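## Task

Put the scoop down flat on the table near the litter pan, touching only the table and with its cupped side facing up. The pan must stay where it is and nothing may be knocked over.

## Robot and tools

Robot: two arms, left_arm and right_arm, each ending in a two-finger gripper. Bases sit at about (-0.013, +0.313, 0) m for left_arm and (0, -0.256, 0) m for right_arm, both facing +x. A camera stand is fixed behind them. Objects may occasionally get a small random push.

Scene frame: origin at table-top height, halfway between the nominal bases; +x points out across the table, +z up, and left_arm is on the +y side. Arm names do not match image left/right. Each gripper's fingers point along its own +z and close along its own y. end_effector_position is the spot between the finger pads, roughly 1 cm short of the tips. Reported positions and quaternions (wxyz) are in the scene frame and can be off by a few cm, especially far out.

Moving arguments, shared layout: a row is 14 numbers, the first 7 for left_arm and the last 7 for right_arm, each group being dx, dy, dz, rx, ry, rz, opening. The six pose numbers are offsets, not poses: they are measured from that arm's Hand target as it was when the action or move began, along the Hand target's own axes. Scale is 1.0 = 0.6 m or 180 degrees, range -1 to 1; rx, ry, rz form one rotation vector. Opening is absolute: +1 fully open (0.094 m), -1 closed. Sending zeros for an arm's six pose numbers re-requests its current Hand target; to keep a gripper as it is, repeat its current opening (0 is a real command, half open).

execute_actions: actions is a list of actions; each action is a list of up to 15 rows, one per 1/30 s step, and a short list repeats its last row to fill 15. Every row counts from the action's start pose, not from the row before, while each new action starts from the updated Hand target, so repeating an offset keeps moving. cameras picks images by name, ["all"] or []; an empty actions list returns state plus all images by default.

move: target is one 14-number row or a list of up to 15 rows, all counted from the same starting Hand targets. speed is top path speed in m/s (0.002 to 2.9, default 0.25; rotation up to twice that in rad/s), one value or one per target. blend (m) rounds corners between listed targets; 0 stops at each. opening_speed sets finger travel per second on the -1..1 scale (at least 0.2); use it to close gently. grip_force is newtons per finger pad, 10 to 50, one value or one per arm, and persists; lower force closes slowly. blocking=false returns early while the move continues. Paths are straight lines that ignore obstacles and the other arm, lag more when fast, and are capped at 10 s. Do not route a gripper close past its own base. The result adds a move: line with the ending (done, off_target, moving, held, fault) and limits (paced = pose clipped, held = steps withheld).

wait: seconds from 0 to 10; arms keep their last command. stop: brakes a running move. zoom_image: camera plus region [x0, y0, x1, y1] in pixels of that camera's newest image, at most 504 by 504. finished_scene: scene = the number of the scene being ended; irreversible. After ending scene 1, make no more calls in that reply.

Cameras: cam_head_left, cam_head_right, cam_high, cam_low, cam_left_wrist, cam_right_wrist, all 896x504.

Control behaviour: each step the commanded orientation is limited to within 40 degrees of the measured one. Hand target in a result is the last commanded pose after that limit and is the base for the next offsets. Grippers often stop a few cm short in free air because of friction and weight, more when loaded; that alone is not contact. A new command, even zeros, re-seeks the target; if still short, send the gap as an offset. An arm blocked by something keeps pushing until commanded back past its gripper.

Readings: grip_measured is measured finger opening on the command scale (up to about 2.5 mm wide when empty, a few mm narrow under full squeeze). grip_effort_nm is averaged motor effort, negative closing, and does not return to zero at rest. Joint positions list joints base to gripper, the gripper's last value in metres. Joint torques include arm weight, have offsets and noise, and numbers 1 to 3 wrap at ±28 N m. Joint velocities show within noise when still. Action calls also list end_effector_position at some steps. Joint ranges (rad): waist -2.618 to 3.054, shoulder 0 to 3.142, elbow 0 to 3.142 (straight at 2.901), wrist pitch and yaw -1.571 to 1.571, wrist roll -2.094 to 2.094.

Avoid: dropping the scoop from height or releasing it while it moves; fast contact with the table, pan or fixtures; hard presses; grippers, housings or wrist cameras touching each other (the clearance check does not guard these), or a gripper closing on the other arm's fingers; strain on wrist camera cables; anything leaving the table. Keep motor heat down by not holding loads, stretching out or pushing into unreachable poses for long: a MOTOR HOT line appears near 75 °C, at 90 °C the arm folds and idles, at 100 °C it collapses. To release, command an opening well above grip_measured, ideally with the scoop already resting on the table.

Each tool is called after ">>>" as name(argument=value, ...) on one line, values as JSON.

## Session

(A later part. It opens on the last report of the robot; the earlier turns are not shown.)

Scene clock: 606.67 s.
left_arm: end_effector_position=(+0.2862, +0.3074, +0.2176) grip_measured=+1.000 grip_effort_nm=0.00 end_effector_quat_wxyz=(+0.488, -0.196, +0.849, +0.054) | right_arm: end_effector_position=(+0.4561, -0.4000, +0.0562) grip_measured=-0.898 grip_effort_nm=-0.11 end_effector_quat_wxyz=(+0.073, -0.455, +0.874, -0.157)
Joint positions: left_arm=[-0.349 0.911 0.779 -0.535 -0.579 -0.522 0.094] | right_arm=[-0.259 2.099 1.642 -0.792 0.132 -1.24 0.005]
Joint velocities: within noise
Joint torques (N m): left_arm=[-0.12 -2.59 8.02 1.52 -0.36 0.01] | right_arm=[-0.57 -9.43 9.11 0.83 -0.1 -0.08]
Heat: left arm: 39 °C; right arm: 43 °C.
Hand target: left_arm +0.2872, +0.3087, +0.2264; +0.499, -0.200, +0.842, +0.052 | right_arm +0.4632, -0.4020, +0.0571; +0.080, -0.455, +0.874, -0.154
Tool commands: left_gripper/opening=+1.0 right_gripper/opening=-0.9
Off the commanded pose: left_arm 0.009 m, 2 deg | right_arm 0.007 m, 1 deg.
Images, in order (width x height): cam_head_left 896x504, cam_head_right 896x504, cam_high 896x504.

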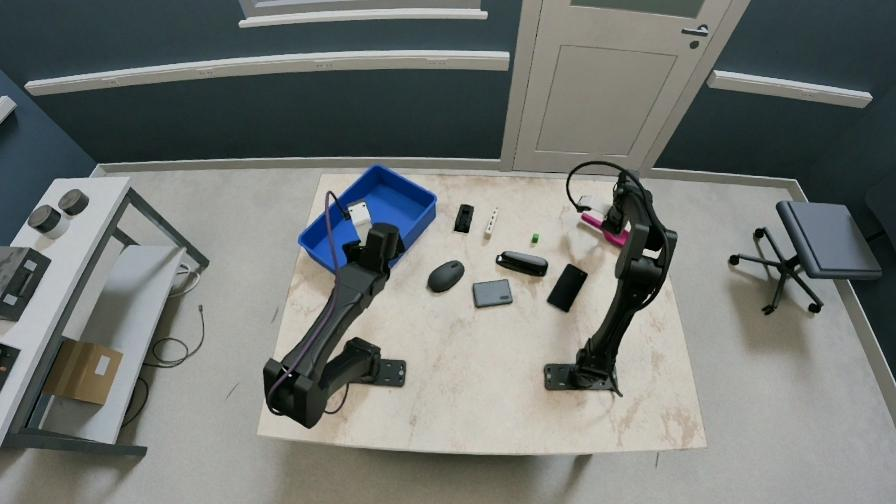

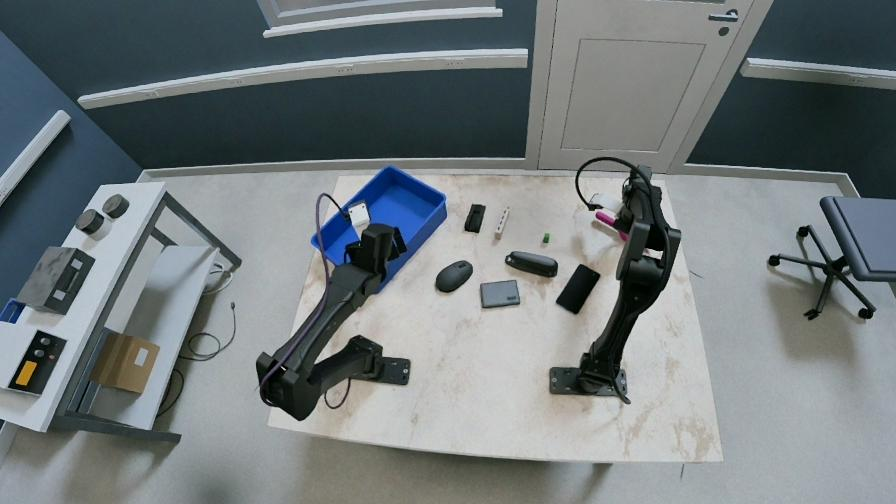

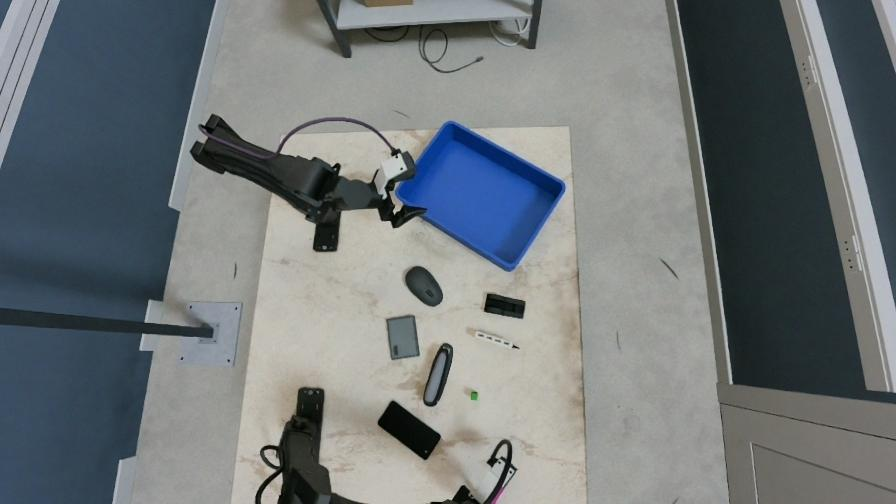

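>>> move(target=[[0,0,0,0,0,0,1, 0,-0.057,-0.157,0,0,0,-0.9],[0,0,0,0,0,0,1, -0.1198,-0.0495,-0.1205,-0.1097,-0.138,0.0221,1]], cameras=["all"], speed=0.15)

Scene clock: 663.07 s.
left_arm: end_effector_position=(+0.2862, +0.3074, +0.2176) grip_measured=+1.000 grip_effort_nm=0.00 end_effector_quat_wxyz=(+0.488, -0.196, +0.849, +0.054) | right_arm: end_effector_position=(+0.5037, -0.3448, +0.1351) grip_measured=+0.998 grip_effort_nm=0.11 end_effector_quat_wxyz=(+0.194, -0.452, +0.867, +0.082)
Joint positions: left_arm=[-0.349 0.911 0.779 -0.535 -0.579 -0.522 0.094] | right_arm=[-0.312 2.527 2.685 -1.564 -0.393 -1.241 0.094]
Joint torques (N m): left_arm=[-0.05 -2.63 7.99 1.51 -0.33 0.02] | right_arm=[-0.76 -11.49 8.23 0.52 -0.52 -0.06]
Heat: left arm: 40 °C; right arm: 44 °C.
Hand target: left_arm +0.2872, +0.3087, +0.2264; +0.499, -0.200, +0.842, +0.052 | right_arm +0.5070, -0.3452, +0.1350; +0.192, -0.453, +0.865, +0.101
Off the commanded pose: left_arm 0.009 m, 2 deg | right_arm 0.003 m, 2 deg.
joint sent to its limit (right arm) — joint 4 (wrist pitch), lower limit. The joint targets still meet the commanded pose.
move: done

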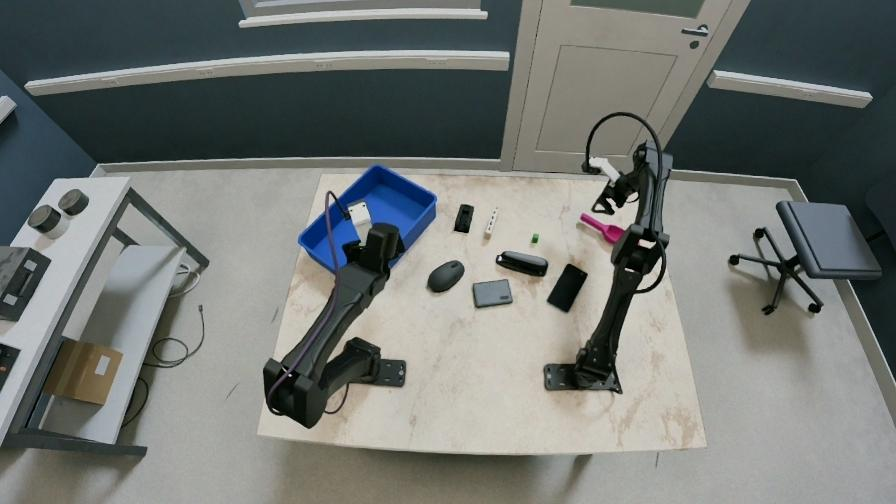

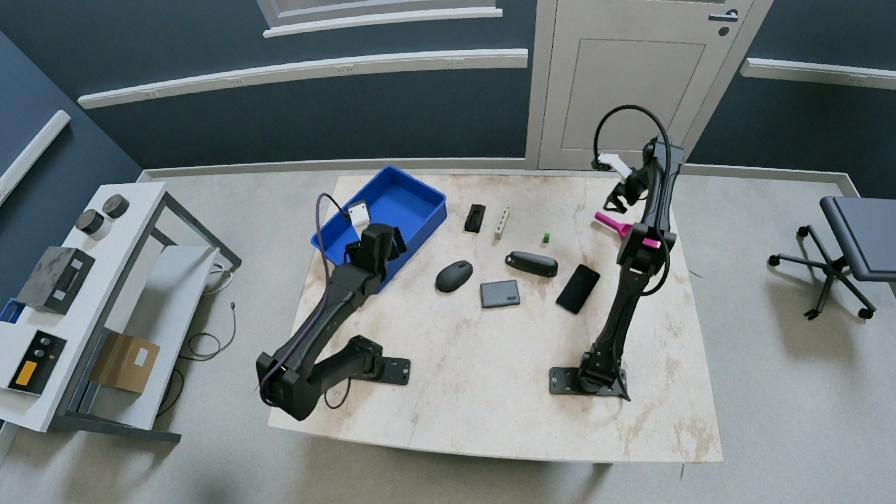

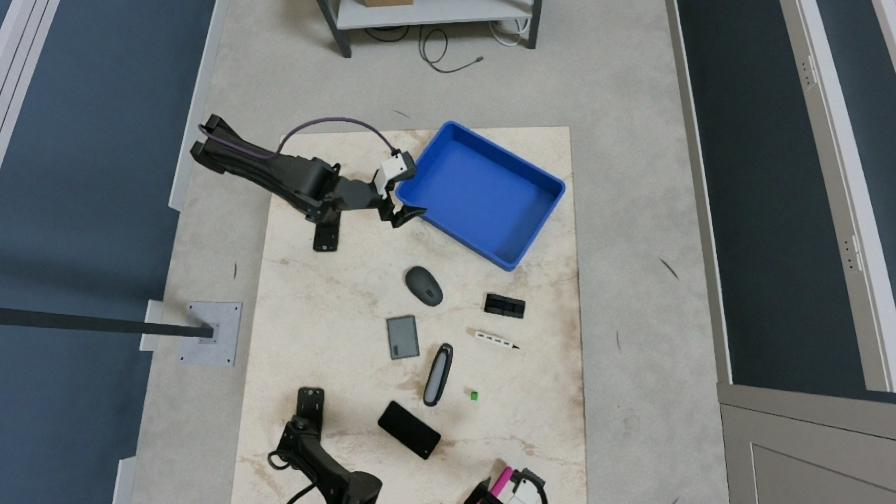

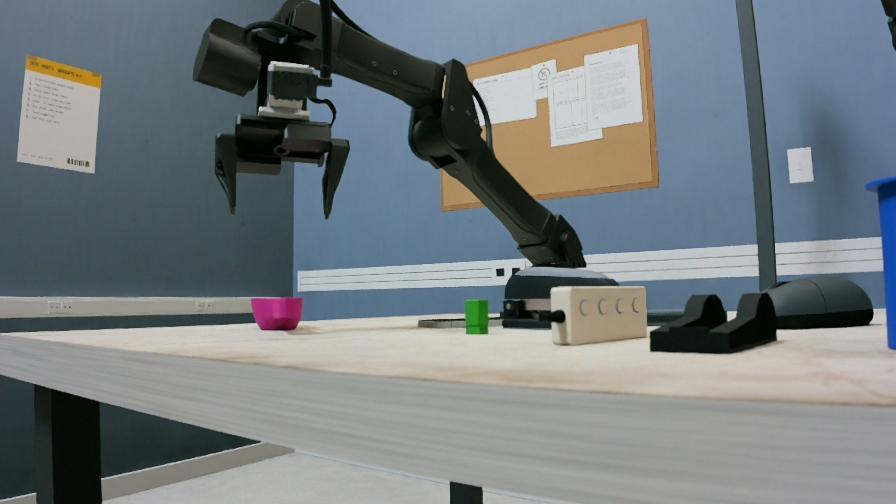

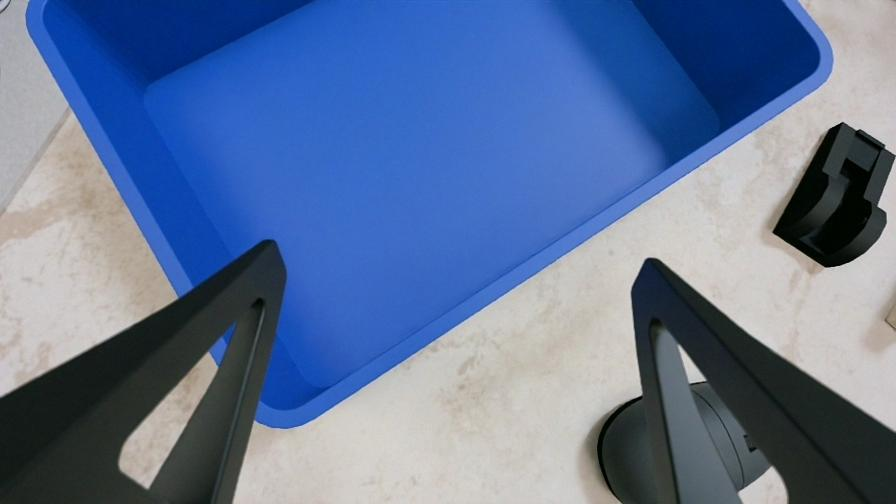

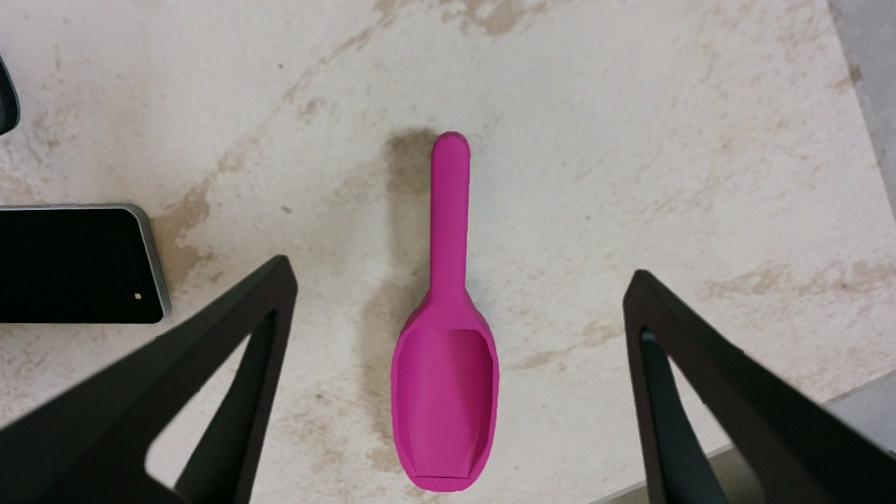

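>>> execute_actions(actions=[], cameras=["cam_high", "cam_head_left", "cam_right_wrist"])

Scene clock: 721.23 s.
left_arm: end_effector_position=(+0.2862, +0.3074, +0.2176) grip_measured=+1.000 grip_effort_nm=0.00 end_effector_quat_wxyz=(+0.488, -0.196, +0.849, +0.054) | right_arm: end_effector_position=(+0.5037, -0.3448, +0.1351) grip_measured=+0.998 grip_effort_nm=0.11 end_effector_quat_wxyz=(+0.194, -0.452, +0.867, +0.082)
Joint positions: left_arm=[-0.349 0.911 0.779 -0.535 -0.579 -0.522 0.094] | right_arm=[-0.312 2.527 2.685 -1.564 -0.393 -1.241 0.094]
Joint velocities: within noise
Joint torques (N m): left_arm=[-0.01 -2.61 7.98 1.51 -0.34 0] | right_arm=[-0.8 -11.49 8.24 0.52 -0.51 -0.05]
Heat: left arm: 40 °C; right arm: 44 °C.
Hand target: left_arm +0.2872, +0.3087, +0.2264; +0.499, -0.200, +0.842, +0.052 | right_arm +0.5070, -0.3452, +0.1350; +0.192, -0.453, +0.865, +0.101
Tool commands: left_gripper/opening=+1.0 right_gripper/opening=+1.0
Off the commanded pose: left_arm 0.009 m, 2 deg | right_arm 0.003 m, 2 deg.
Images, in order (width x height): cam_head_left 896x504, cam_high 896x504, cam_right_wrist 896x504.

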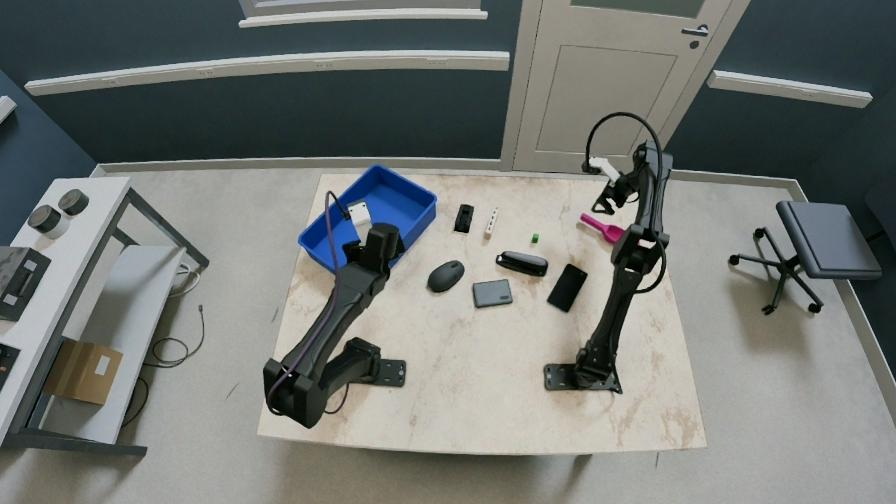

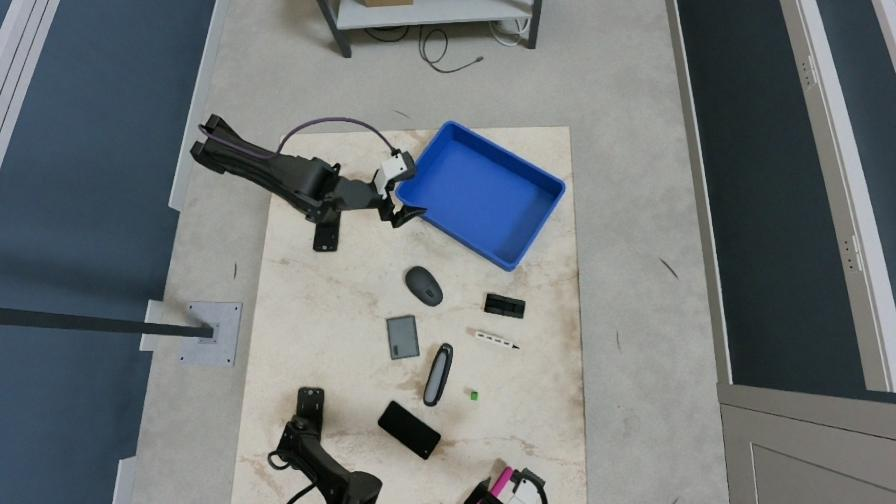

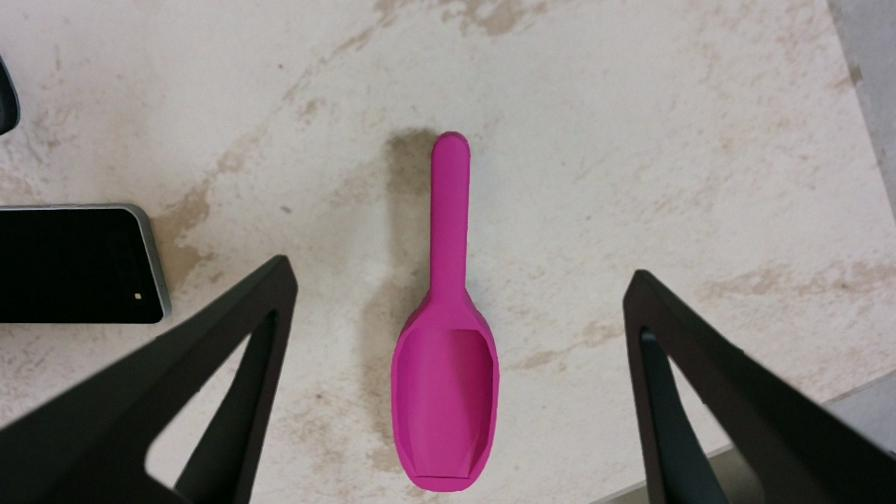

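>>> move(target=[0,0,0,0,0,0,1, 0.0678,0.0007,0.1065,0,0,0,1], speed=0.1, cameras=["cam_right_wrist"])

Scene clock: 759.17 s.
left_arm: end_effector_position=(+0.2862, +0.3074, +0.2176) grip_measured=+1.000 grip_effort_nm=0.00 end_effector_quat_wxyz=(+0.488, -0.196, +0.849, +0.054) | right_arm: end_effector_position=(+0.4924, -0.3506, +0.0259) grip_measured=+0.998 grip_effort_nm=0.11 end_effector_quat_wxyz=(+0.156, -0.447, +0.872, +0.122)
Joint positions: left_arm=[-0.349 0.911 0.779 -0.535 -0.579 -0.522 0.094] | right_arm=[-0.331 2.521 2.241 -1.248 -0.396 -1.27 0.094]
Joint torques (N m): left_arm=[-0.06 -2.56 7.98 1.5 -0.32 0] | right_arm=[-0.7 -19.64 5.97 0.49 -0.49 -0.13]
Heat: left arm: 40 °C; right arm: 44 °C.
Hand target: left_arm +0.2872, +0.3087, +0.2264; +0.499, -0.200, +0.842, +0.052 | right_arm +0.5011, -0.3530, +0.0599; +0.192, -0.453, +0.865, +0.101
Off the commanded pose: left_arm 0.009 m, 2 deg | right_arm 0.035 m, 5 deg.
move: off_target (right_arm)
Images, in order (width x height): cam_right_wrist 896x504.

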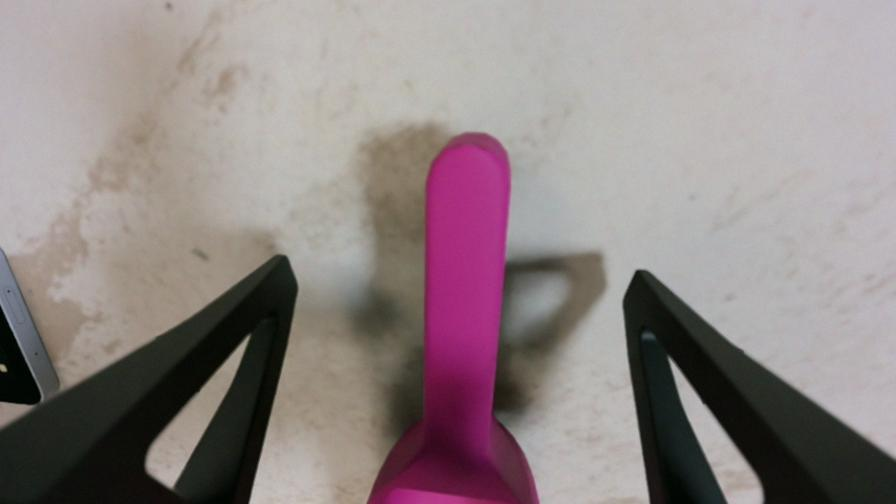

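>>> move(target=[0,0,0,0,0,0,1, -0.0113,0,-0.0242,0,0,0,1], speed=0.06, cameras=["cam_right_wrist"])

Scene clock: 800.63 s.
left_arm: end_effector_position=(+0.2862, +0.3074, +0.2176) grip_measured=+1.000 grip_effort_nm=0.00 end_effector_quat_wxyz=(+0.488, -0.196, +0.849, +0.054) | right_arm: end_effector_position=(+0.4909, -0.3501, +0.0336) grip_measured=+0.998 grip_effort_nm=0.11 end_effector_quat_wxyz=(+0.153, -0.447, +0.873, +0.124)
Joint positions: left_arm=[-0.349 0.911 0.779 -0.535 -0.579 -0.522 0.094] | right_arm=[-0.331 2.521 2.272 -1.287 -0.396 -1.27 0.094]
Joint torques (N m): left_arm=[-0.03 -2.62 7.98 1.54 -0.34 0] | right_arm=[-0.68 -19.66 8.44 0.27 -0.49 -0.12]
Heat: left arm: 40 °C; right arm: 48 °C.
Hand target: left_arm +0.2872, +0.3087, +0.2264; +0.499, -0.200, +0.842, +0.052 | right_arm +0.5010, -0.3530, +0.0759; +0.192, -0.453, +0.865, +0.101
Off the commanded pose: left_arm 0.009 m, 2 deg | right_arm 0.044 m, 5 deg.
move: off_target (right_arm)
Images, in order (width x height): cam_right_wrist 896x504.

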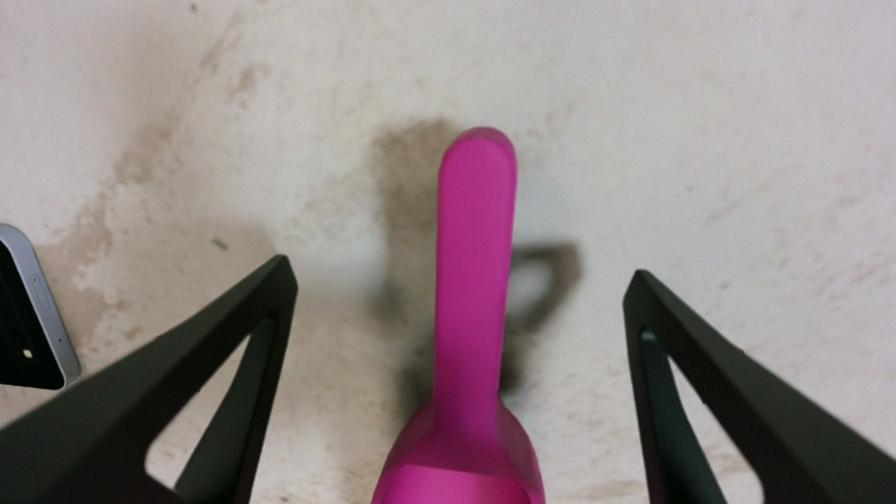

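>>> move(target=[0,0,0,0,0,0,1, -0.0085,0,-0.0181,0,0,0,1], speed=0.06, cameras=["cam_right_wrist"])

Scene clock: 810.73 s.
left_arm: end_effector_position=(+0.2862, +0.3074, +0.2176) grip_measured=+1.000 grip_effort_nm=0.00 end_effector_quat_wxyz=(+0.488, -0.196, +0.849, +0.054) | right_arm: end_effector_position=(+0.4932, -0.3509, +0.0517) grip_measured=+0.998 grip_effort_nm=0.11 end_effector_quat_wxyz=(+0.157, -0.448, +0.872, +0.120)
Joint positions: left_arm=[-0.349 0.911 0.779 -0.535 -0.579 -0.522 0.094] | right_arm=[-0.331 2.521 2.343 -1.346 -0.396 -1.27 0.094]
Joint torques (N m): left_arm=[-0.09 -2.66 7.98 1.5 -0.34 0] | right_arm=[-0.69 -18.58 8.43 0.3 -0.49 -0.13]
Heat: left arm: 40 °C; right arm: 49 °C.
Hand target: left_arm +0.2872, +0.3087, +0.2264; +0.499, -0.200, +0.842, +0.052 | right_arm +0.5010, -0.3530, +0.0879; +0.192, -0.453, +0.865, +0.101
Off the commanded pose: left_arm 0.009 m, 2 deg | right_arm 0.037 m, 5 deg.
move: off_target (right_arm)
Images, in order (width x height): cam_right_wrist 896x504.

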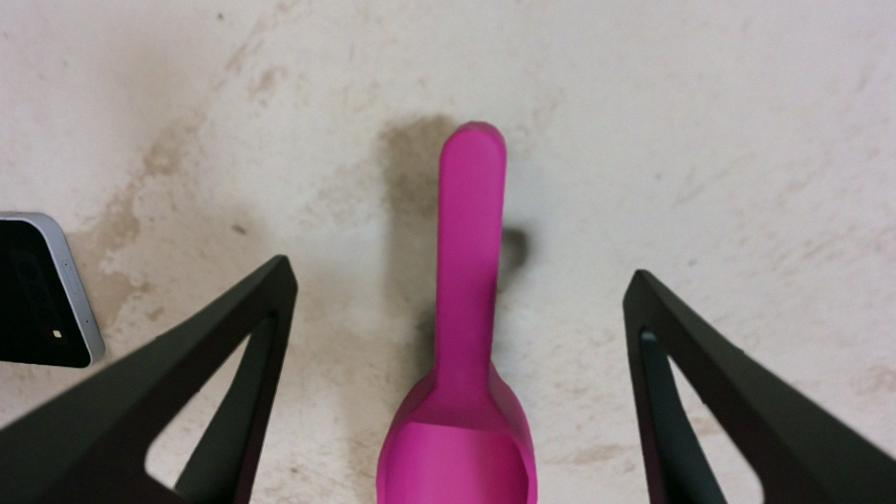

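>>> move(target=[0,0,0,0,0,0,1, 0.0085,0,0.0181,0,0,0,1], speed=0.06, cameras=[])

Scene clock: 814.57 s.
left_arm: end_effector_position=(+0.2862, +0.3074, +0.2176) grip_measured=+1.000 grip_effort_nm=-0.01 end_effector_quat_wxyz=(+0.488, -0.196, +0.849, +0.054) | right_arm: end_effector_position=(+0.4945, -0.3513, +0.0461) grip_measured=+0.998 grip_effort_nm=0.11 end_effector_quat_wxyz=(+0.159, -0.448, +0.872, +0.118)
Joint positions: left_arm=[-0.349 0.911 0.779 -0.535 -0.579 -0.522 0.094] | right_arm=[-0.331 2.521 2.321 -1.319 -0.396 -1.27 0.094]
Joint torques (N m): left_arm=[-0.1 -2.61 8.03 1.5 -0.33 0.01] | right_arm=[-0.68 -18.99 5.82 0.5 -0.48 -0.13]
Heat: left arm: 40 °C; right arm: 50 °C.
Hand target: left_arm +0.2872, +0.3087, +0.2264; +0.499, -0.200, +0.842, +0.052 | right_arm +0.5010, -0.3530, +0.0759; +0.192, -0.453, +0.865, +0.101
Off the commanded pose: left_arm 0.009 m, 2 deg | right_arm 0.031 m, 4 deg.
move: off_target (right_arm)
No camera images: "cameras" was empty.

>>> move(target=[0,0,0,0,0,0,1, 0.0071,0,0.0151,0,0,0,1], speed=0.06, cameras=["cam_right_wrist"])

Scene clock: 817.63 s.
left_arm: end_effector_position=(+0.2862, +0.3074, +0.2176) grip_measured=+1.000 grip_effort_nm=0.00 end_effector_quat_wxyz=(+0.488, -0.196, +0.849, +0.054) | right_arm: end_effector_position=(+0.4934, -0.3509, +0.0334) grip_measured=+0.998 grip_effort_nm=0.11 end_effector_quat_wxyz=(+0.157, -0.448, +0.872, +0.120)
Joint positions: left_arm=[-0.349 0.911 0.779 -0.535 -0.579 -0.522 0.094] | right_arm=[-0.331 2.521 2.271 -1.274 -0.396 -1.271 0.094]
Joint torques (N m): left_arm=[-0.05 -2.58 8.01 1.5 -0.34 -0.02] | right_arm=[-0.72 -19.55 5.79 0.53 -0.49 -0.13]
Heat: left arm: 40 °C; right arm: 50 °C.
Hand target: left_arm +0.2872, +0.3087, +0.2264; +0.499, -0.200, +0.842, +0.052 | right_arm +0.5010, -0.3530, +0.0660; +0.192, -0.453, +0.865, +0.101
Off the commanded pose: left_arm 0.009 m, 2 deg | right_arm 0.033 m, 5 deg.
move: off_target (right_arm)
Images, in order (width x height): cam_right_wrist 896x504.

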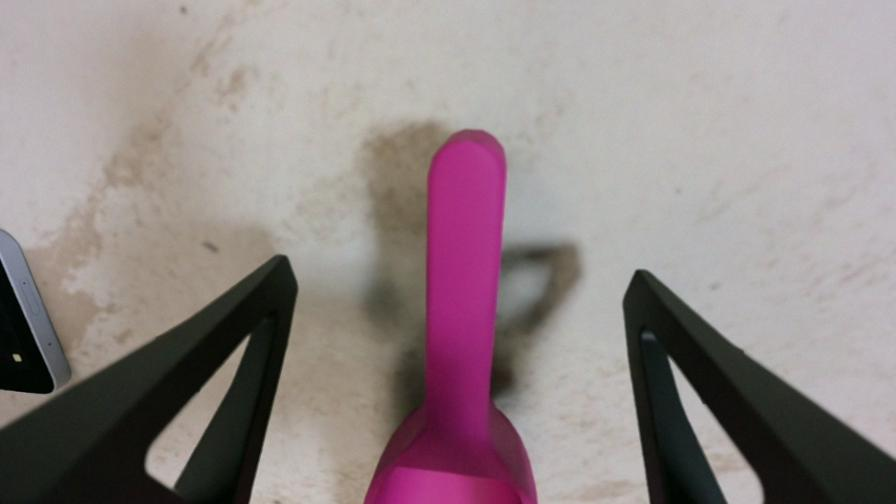

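>>> move(target=[0,0,0,0,0,0,1, 0,0,0,0,0,0,-0.8], speed=0.06, opening_speed=1.2, cameras=["cam_right_wrist"])

Scene clock: 823.23 s.
left_arm: end_effector_position=(+0.2862, +0.3074, +0.2176) grip_measured=+1.000 grip_effort_nm=0.00 end_effector_quat_wxyz=(+0.488, -0.196, +0.849, +0.054) | right_arm: end_effector_position=(+0.4939, -0.3511, +0.0334) grip_measured=-0.628 grip_effort_nm=-1.03 end_effector_quat_wxyz=(+0.158, -0.448, +0.872, +0.120)
Joint positions: left_arm=[-0.349 0.911 0.779 -0.535 -0.579 -0.522 0.094] | right_arm=[-0.331 2.521 2.271 -1.272 -0.396 -1.271 0.017]
Joint torques (N m): left_arm=[-0.1 -2.56 7.95 1.49 -0.33 -0.01] | right_arm=[-0.7 -19.51 5.81 0.52 -0.48 -0.11]
Heat: left arm: 40 °C; right arm: 50 °C.
Hand target: left_arm +0.2872, +0.3087, +0.2264; +0.499, -0.200, +0.842, +0.052 | right_arm +0.5010, -0.3530, +0.0660; +0.192, -0.453, +0.865, +0.101
Off the commanded pose: left_arm 0.009 m, 2 deg | right_arm 0.033 m, 5 deg.
move: off_target (right_arm)
Images, in order (width x height): cam_right_wrist 896x504.

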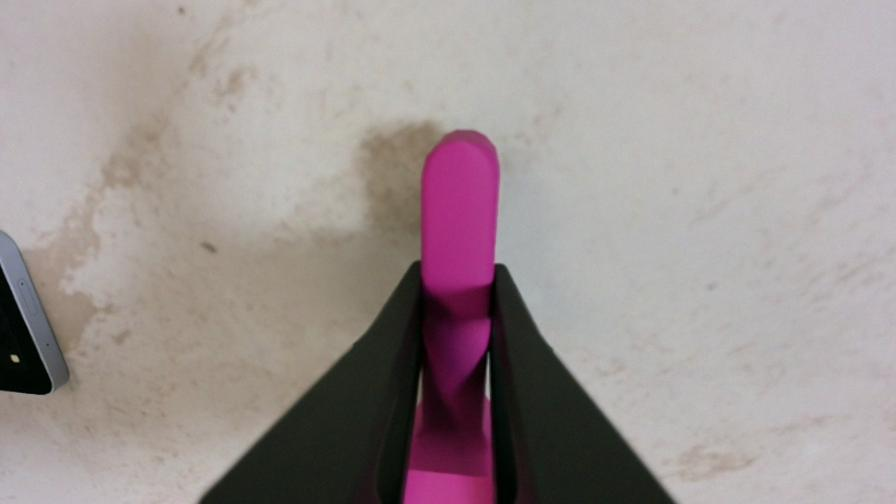

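>>> move(target=[0,0,0,0,0,0,1, -0.0876,0.0002,-0.1874,0,0,0,-0.8], speed=0.12, cameras=["cam_right_wrist", "cam_low", "cam_head_right"])

Scene clock: 972.23 s.
left_arm: end_effector_position=(+0.2862, +0.3074, +0.2176) grip_measured=+1.000 grip_effort_nm=0.00 end_effector_quat_wxyz=(+0.488, -0.196, +0.849, +0.054) | right_arm: end_effector_position=(+0.5002, -0.3522, +0.1481) grip_measured=-0.628 grip_effort_nm=-1.03 end_effector_quat_wxyz=(+0.204, -0.440, +0.871, +0.077)
Joint positions: left_arm=[-0.349 0.911 0.779 -0.535 -0.579 -0.522 0.094] | right_arm=[-0.331 2.496 2.676 -1.565 -0.402 -1.228 0.017]
Joint torques (N m): left_arm=[-0.16 -2.58 7.98 1.51 -0.32 -0.01] | right_arm=[-0.85 -18.91 8.18 0.57 -0.52 0.06]
Heat: left arm: 40 °C; right arm: 58 °C.
Hand target: left_arm +0.2872, +0.3087, +0.2264; +0.499, -0.200, +0.842, +0.052 | right_arm +0.5010, -0.3528, +0.1901; +0.192, -0.454, +0.865, +0.101
Off the commanded pose: left_arm 0.009 m, 2 deg | right_arm 0.042 m, 4 deg.
joint sent to its limit (right arm) — joint 4 (wrist pitch), lower limit. The joint targets are off in orientation, not in position.
move: off_target (right_arm)
Images, in order (width x height): cam_head_right 896x504, cam_low 896x504, cam_right_wrist 896x504.

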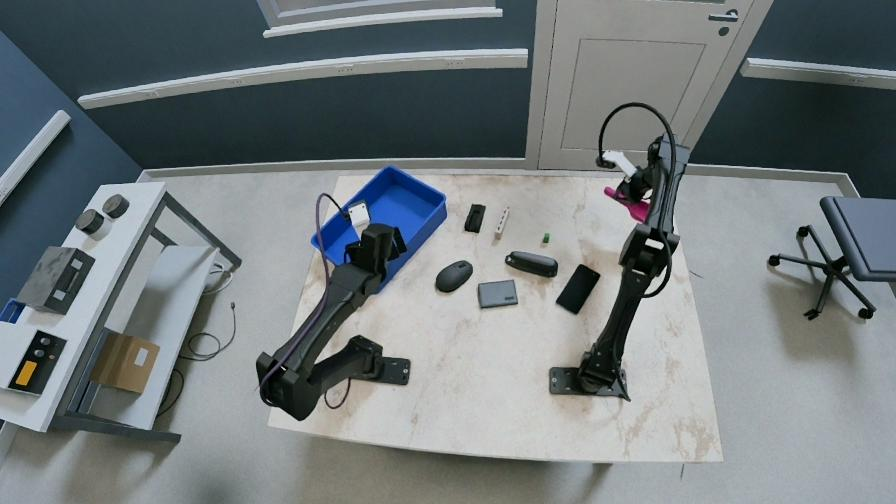

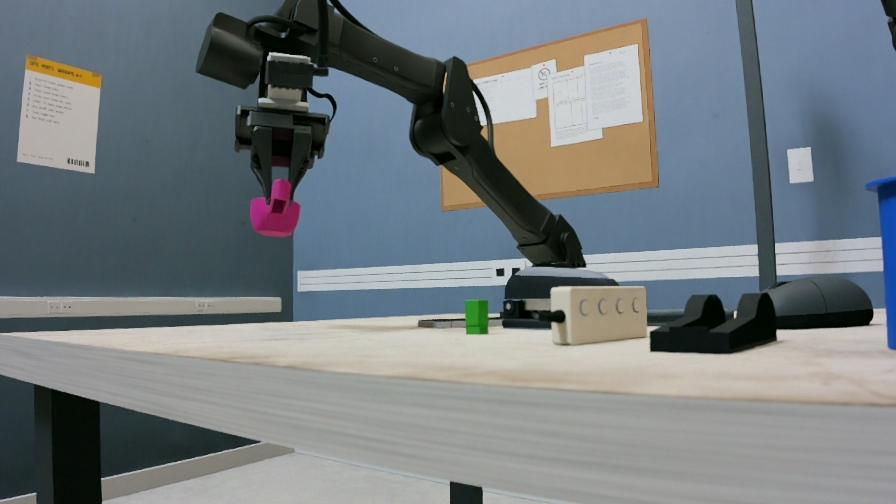

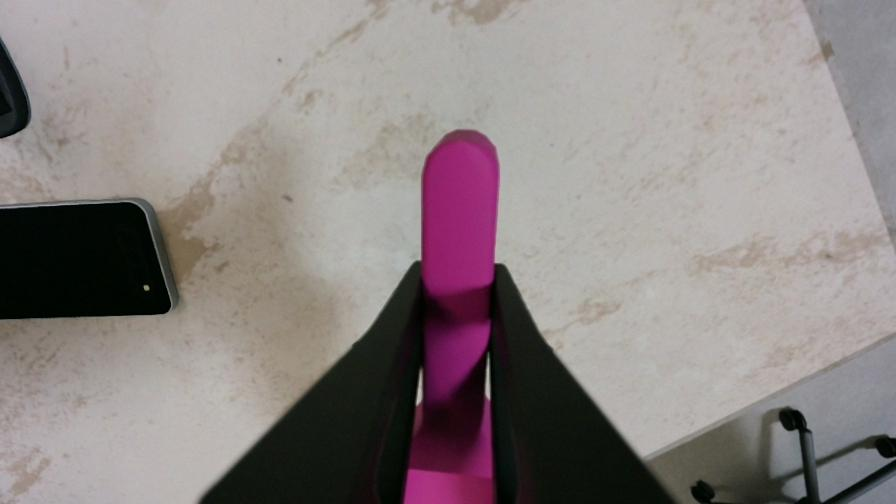

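>>> move(target=[0,0,0,0,0,0,1, -0.1827,0.3932,0.0857,-0.0565,0,-0.1209,-0.8], speed=0.2, cameras=["cam_right_wrist", "cam_low", "cam_high"])

Scene clock: 994.13 s.
left_arm: end_effector_position=(+0.2862, +0.3074, +0.2176) grip_measured=+1.000 grip_effort_nm=-0.01 end_effector_quat_wxyz=(+0.488, -0.196, +0.849, +0.054) | right_arm: end_effector_position=(+0.3758, -0.1189, +0.1687) grip_measured=-0.628 grip_effort_nm=-1.03 end_effector_quat_wxyz=(+0.136, -0.625, +0.754, +0.148)
Joint positions: left_arm=[-0.349 0.911 0.779 -0.535 -0.579 -0.522 0.094] | right_arm=[0.172 1.971 1.901 -1.405 -0.394 -1.194 0.017]
Joint torques (N m): left_arm=[-0.1 -2.58 8.02 1.52 -0.32 0.01] | right_arm=[-0.64 -14.54 5.9 0.59 -0.38 0.05]
Heat: left arm: 40 °C; right arm: 59 °C.
Hand target: left_arm +0.2872, +0.3087, +0.2264; +0.499, -0.200, +0.842, +0.052 | right_arm +0.3757, -0.1191, +0.1898; +0.167, -0.623, +0.751, +0.139
Off the commanded pose: left_arm 0.009 m, 2 deg | right_arm 0.021 m, 4 deg.
move: off_target (right_arm)
Images, in order (width x height): cam_high 896x504, cam_low 896x504, cam_right_wrist 896x504.

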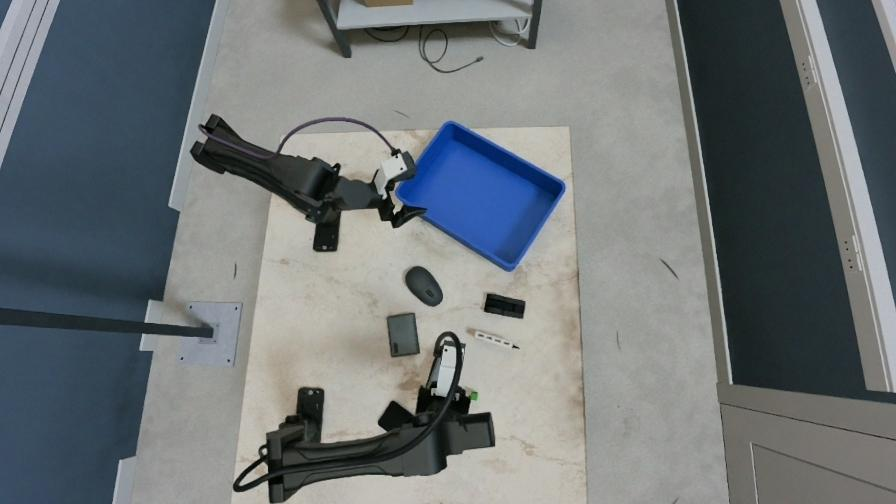

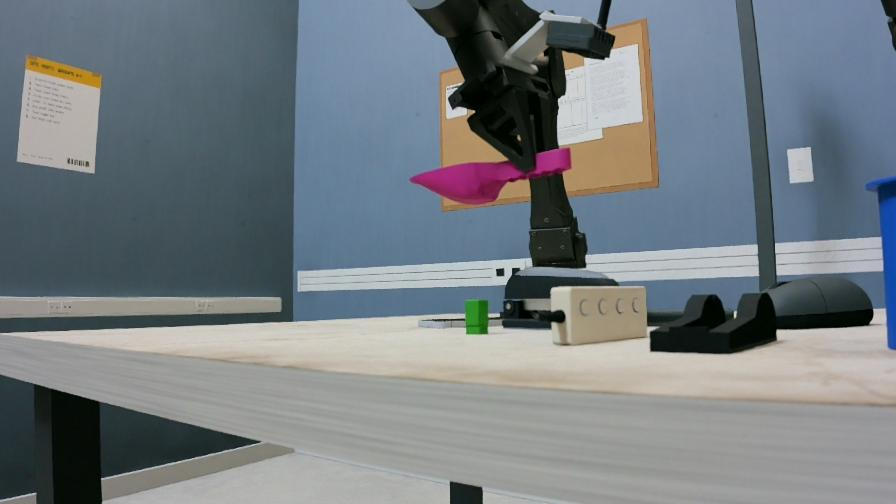

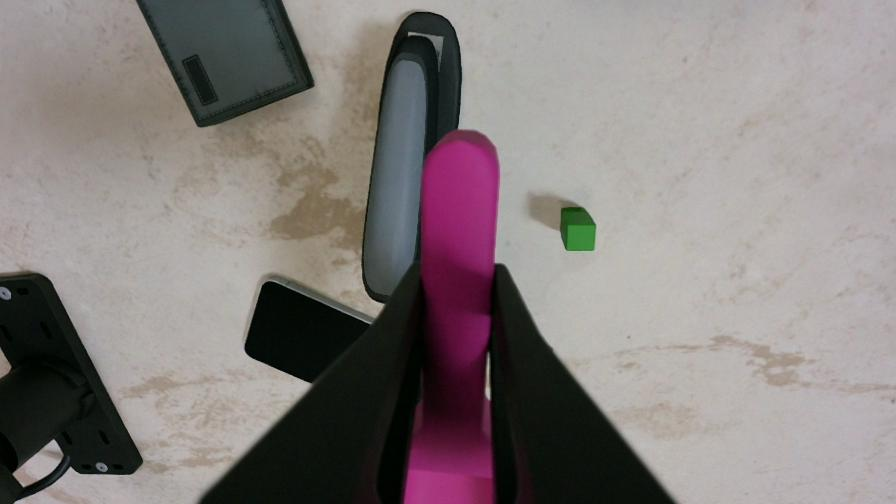

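>>> move(target=[0,0,0,0,0,0,1, -0.3128,0.0163,0.2840,0.0224,0,0.0477,-0.8], speed=0.15, cameras=["cam_right_wrist", "cam_low", "cam_high"])

Scene clock: 1051.40 s.
left_arm: end_effector_position=(+0.2862, +0.3074, +0.2176) grip_measured=+1.000 grip_effort_nm=0.00 end_effector_quat_wxyz=(+0.488, -0.196, +0.849, +0.054) | right_arm: end_effector_position=(+0.4048, +0.1166, +0.1134) grip_measured=-0.628 grip_effort_nm=-1.03 end_effector_quat_wxyz=(+0.170, -0.563, +0.800, +0.121)
Joint positions: left_arm=[-0.349 0.911 0.779 -0.535 -0.579 -0.522 0.094] | right_arm=[0.67 2.392 2.332 -1.149 -0.219 -0.516 0.017]
Joint torques (N m): left_arm=[-0.06 -2.58 7.95 1.49 -0.33 0.01] | right_arm=[-0.25 -11.45 9.36 0.97 -0.16 0.05]
Heat: left arm: 40 °C; right arm: 51 °C.
Hand target: left_arm +0.2872, +0.3087, +0.2264; +0.499, -0.200, +0.842, +0.052 | right_arm +0.4108, +0.1207, +0.1149; +0.178, -0.559, +0.800, +0.124
Off the commanded pose: left_arm 0.009 m, 2 deg | right_arm 0.007 m, 1 deg.
move: done
Images, in order (width x height): cam_high 896x504, cam_low 896x504, cam_right_wrist 896x504.

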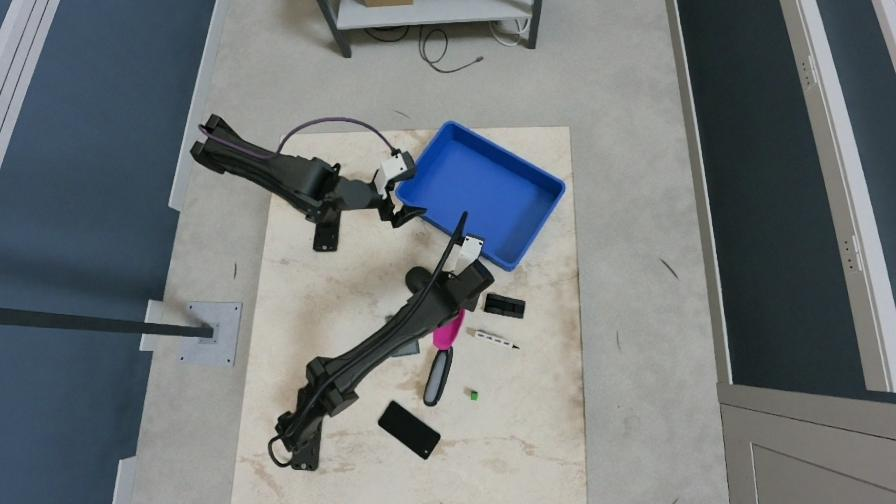

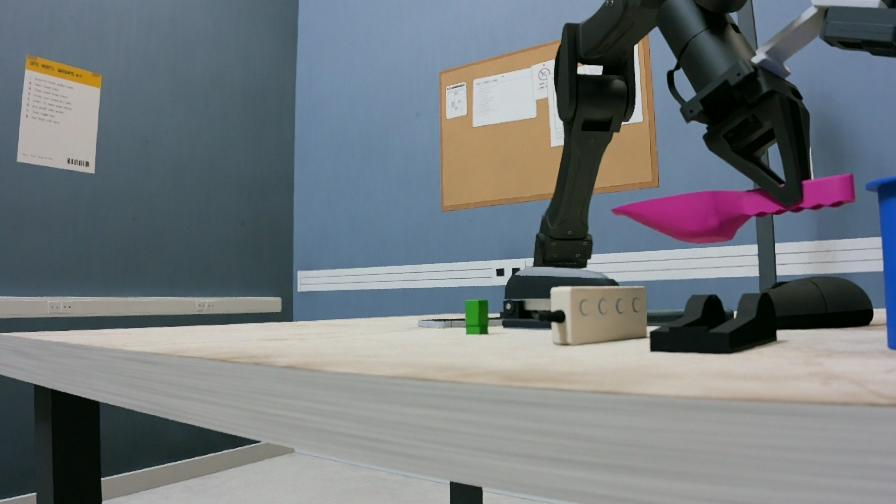

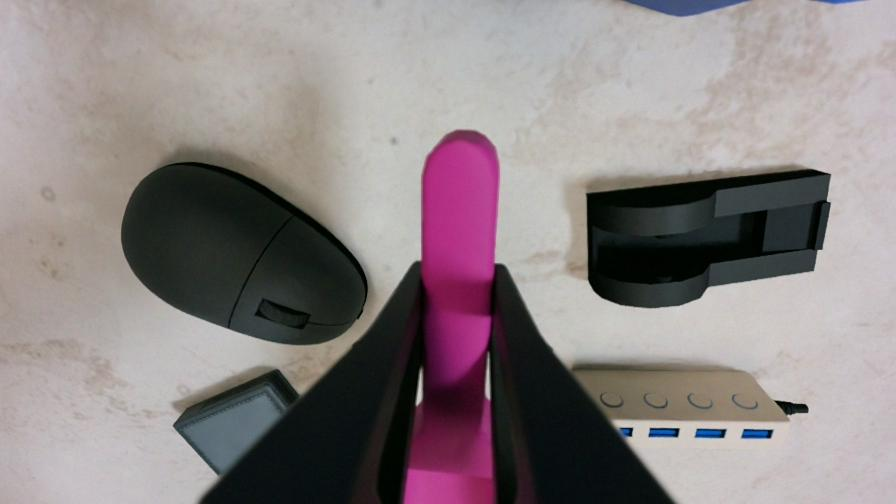

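>>> move(target=[0,0,0,0,0,0,1, 0.0340,0.0,0.0762,0,0,0,-0.8], speed=0.06, cameras=["cam_low"])

Scene clock: 1068.00 s.
left_arm: end_effector_position=(+0.2862, +0.3074, +0.2176) grip_measured=+1.000 grip_effort_nm=-0.01 end_effector_quat_wxyz=(+0.488, -0.196, +0.849, +0.054) | right_arm: end_effector_position=(+0.4062, +0.1174, +0.0621) grip_measured=-0.628 grip_effort_nm=-1.03 end_effector_quat_wxyz=(+0.165, -0.563, +0.801, +0.120)
Joint positions: left_arm=[-0.349 0.911 0.779 -0.535 -0.579 -0.522 0.094] | right_arm=[0.67 2.392 2.131 -0.958 -0.217 -0.515 0.017]
Joint torques (N m): left_arm=[-0.08 -2.59 8.05 1.5 -0.33 0.02] | right_arm=[-0.21 -13.27 6.67 1.15 -0.18 0.04]
Heat: left arm: 40 °C; right arm: 50 °C.
Hand target: left_arm +0.2872, +0.3087, +0.2264; +0.499, -0.200, +0.842, +0.052 | right_arm +0.4110, +0.1214, +0.0648; +0.177, -0.559, +0.800, +0.124
Off the commanded pose: left_arm 0.009 m, 2 deg | right_arm 0.007 m, 2 deg.
move: done
Images, in order (width x height): cam_low 896x504.

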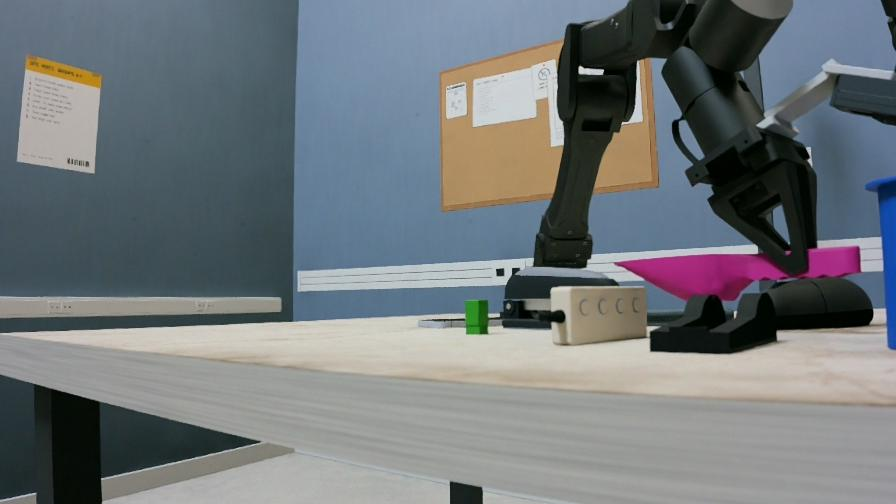

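>>> move(target=[0,0,0,0,0,0,1, 0.0136,0.0,0.0305,0,0,0,-0.8], speed=0.05, cameras=["cam_low"])

Scene clock: 1073.07 s.
left_arm: end_effector_position=(+0.2862, +0.3074, +0.2176) grip_measured=+1.000 grip_effort_nm=0.00 end_effector_quat_wxyz=(+0.488, -0.196, +0.849, +0.054) | right_arm: end_effector_position=(+0.4070, +0.1181, +0.0462) grip_measured=-0.628 grip_effort_nm=-1.03 end_effector_quat_wxyz=(+0.169, -0.562, +0.800, +0.120)
Joint positions: left_arm=[-0.349 0.911 0.779 -0.535 -0.579 -0.522 0.094] | right_arm=[0.67 2.392 2.066 -0.884 -0.217 -0.515 0.017]
Joint torques (N m): left_arm=[-0.08 -2.58 7.99 1.51 -0.35 0] | right_arm=[-0.12 -12.62 6.6 1.21 -0.17 0.05]
Heat: left arm: 40 °C; right arm: 50 °C.
Hand target: left_arm +0.2872, +0.3087, +0.2264; +0.499, -0.200, +0.842, +0.052 | right_arm +0.4112, +0.1218, +0.0448; +0.178, -0.559, +0.800, +0.124
Off the commanded pose: left_arm 0.009 m, 2 deg | right_arm 0.006 m, 1 deg.
move: done
Images, in order (width x height): cam_low 896x504.

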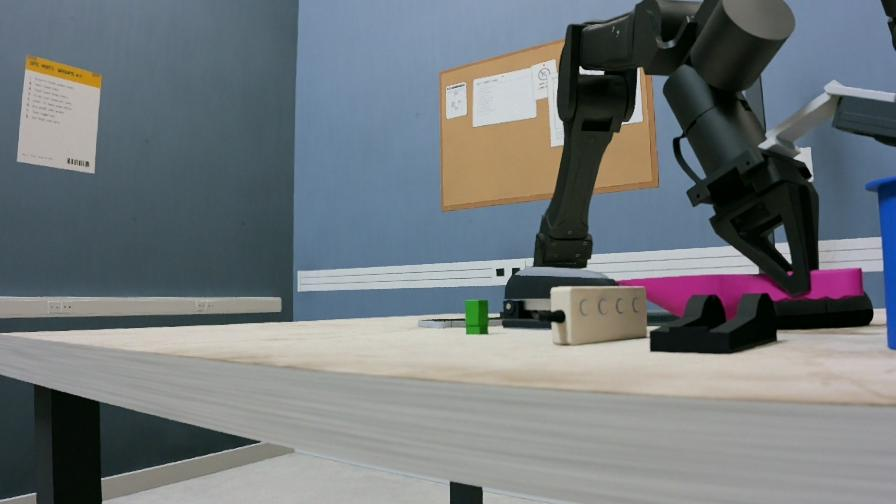

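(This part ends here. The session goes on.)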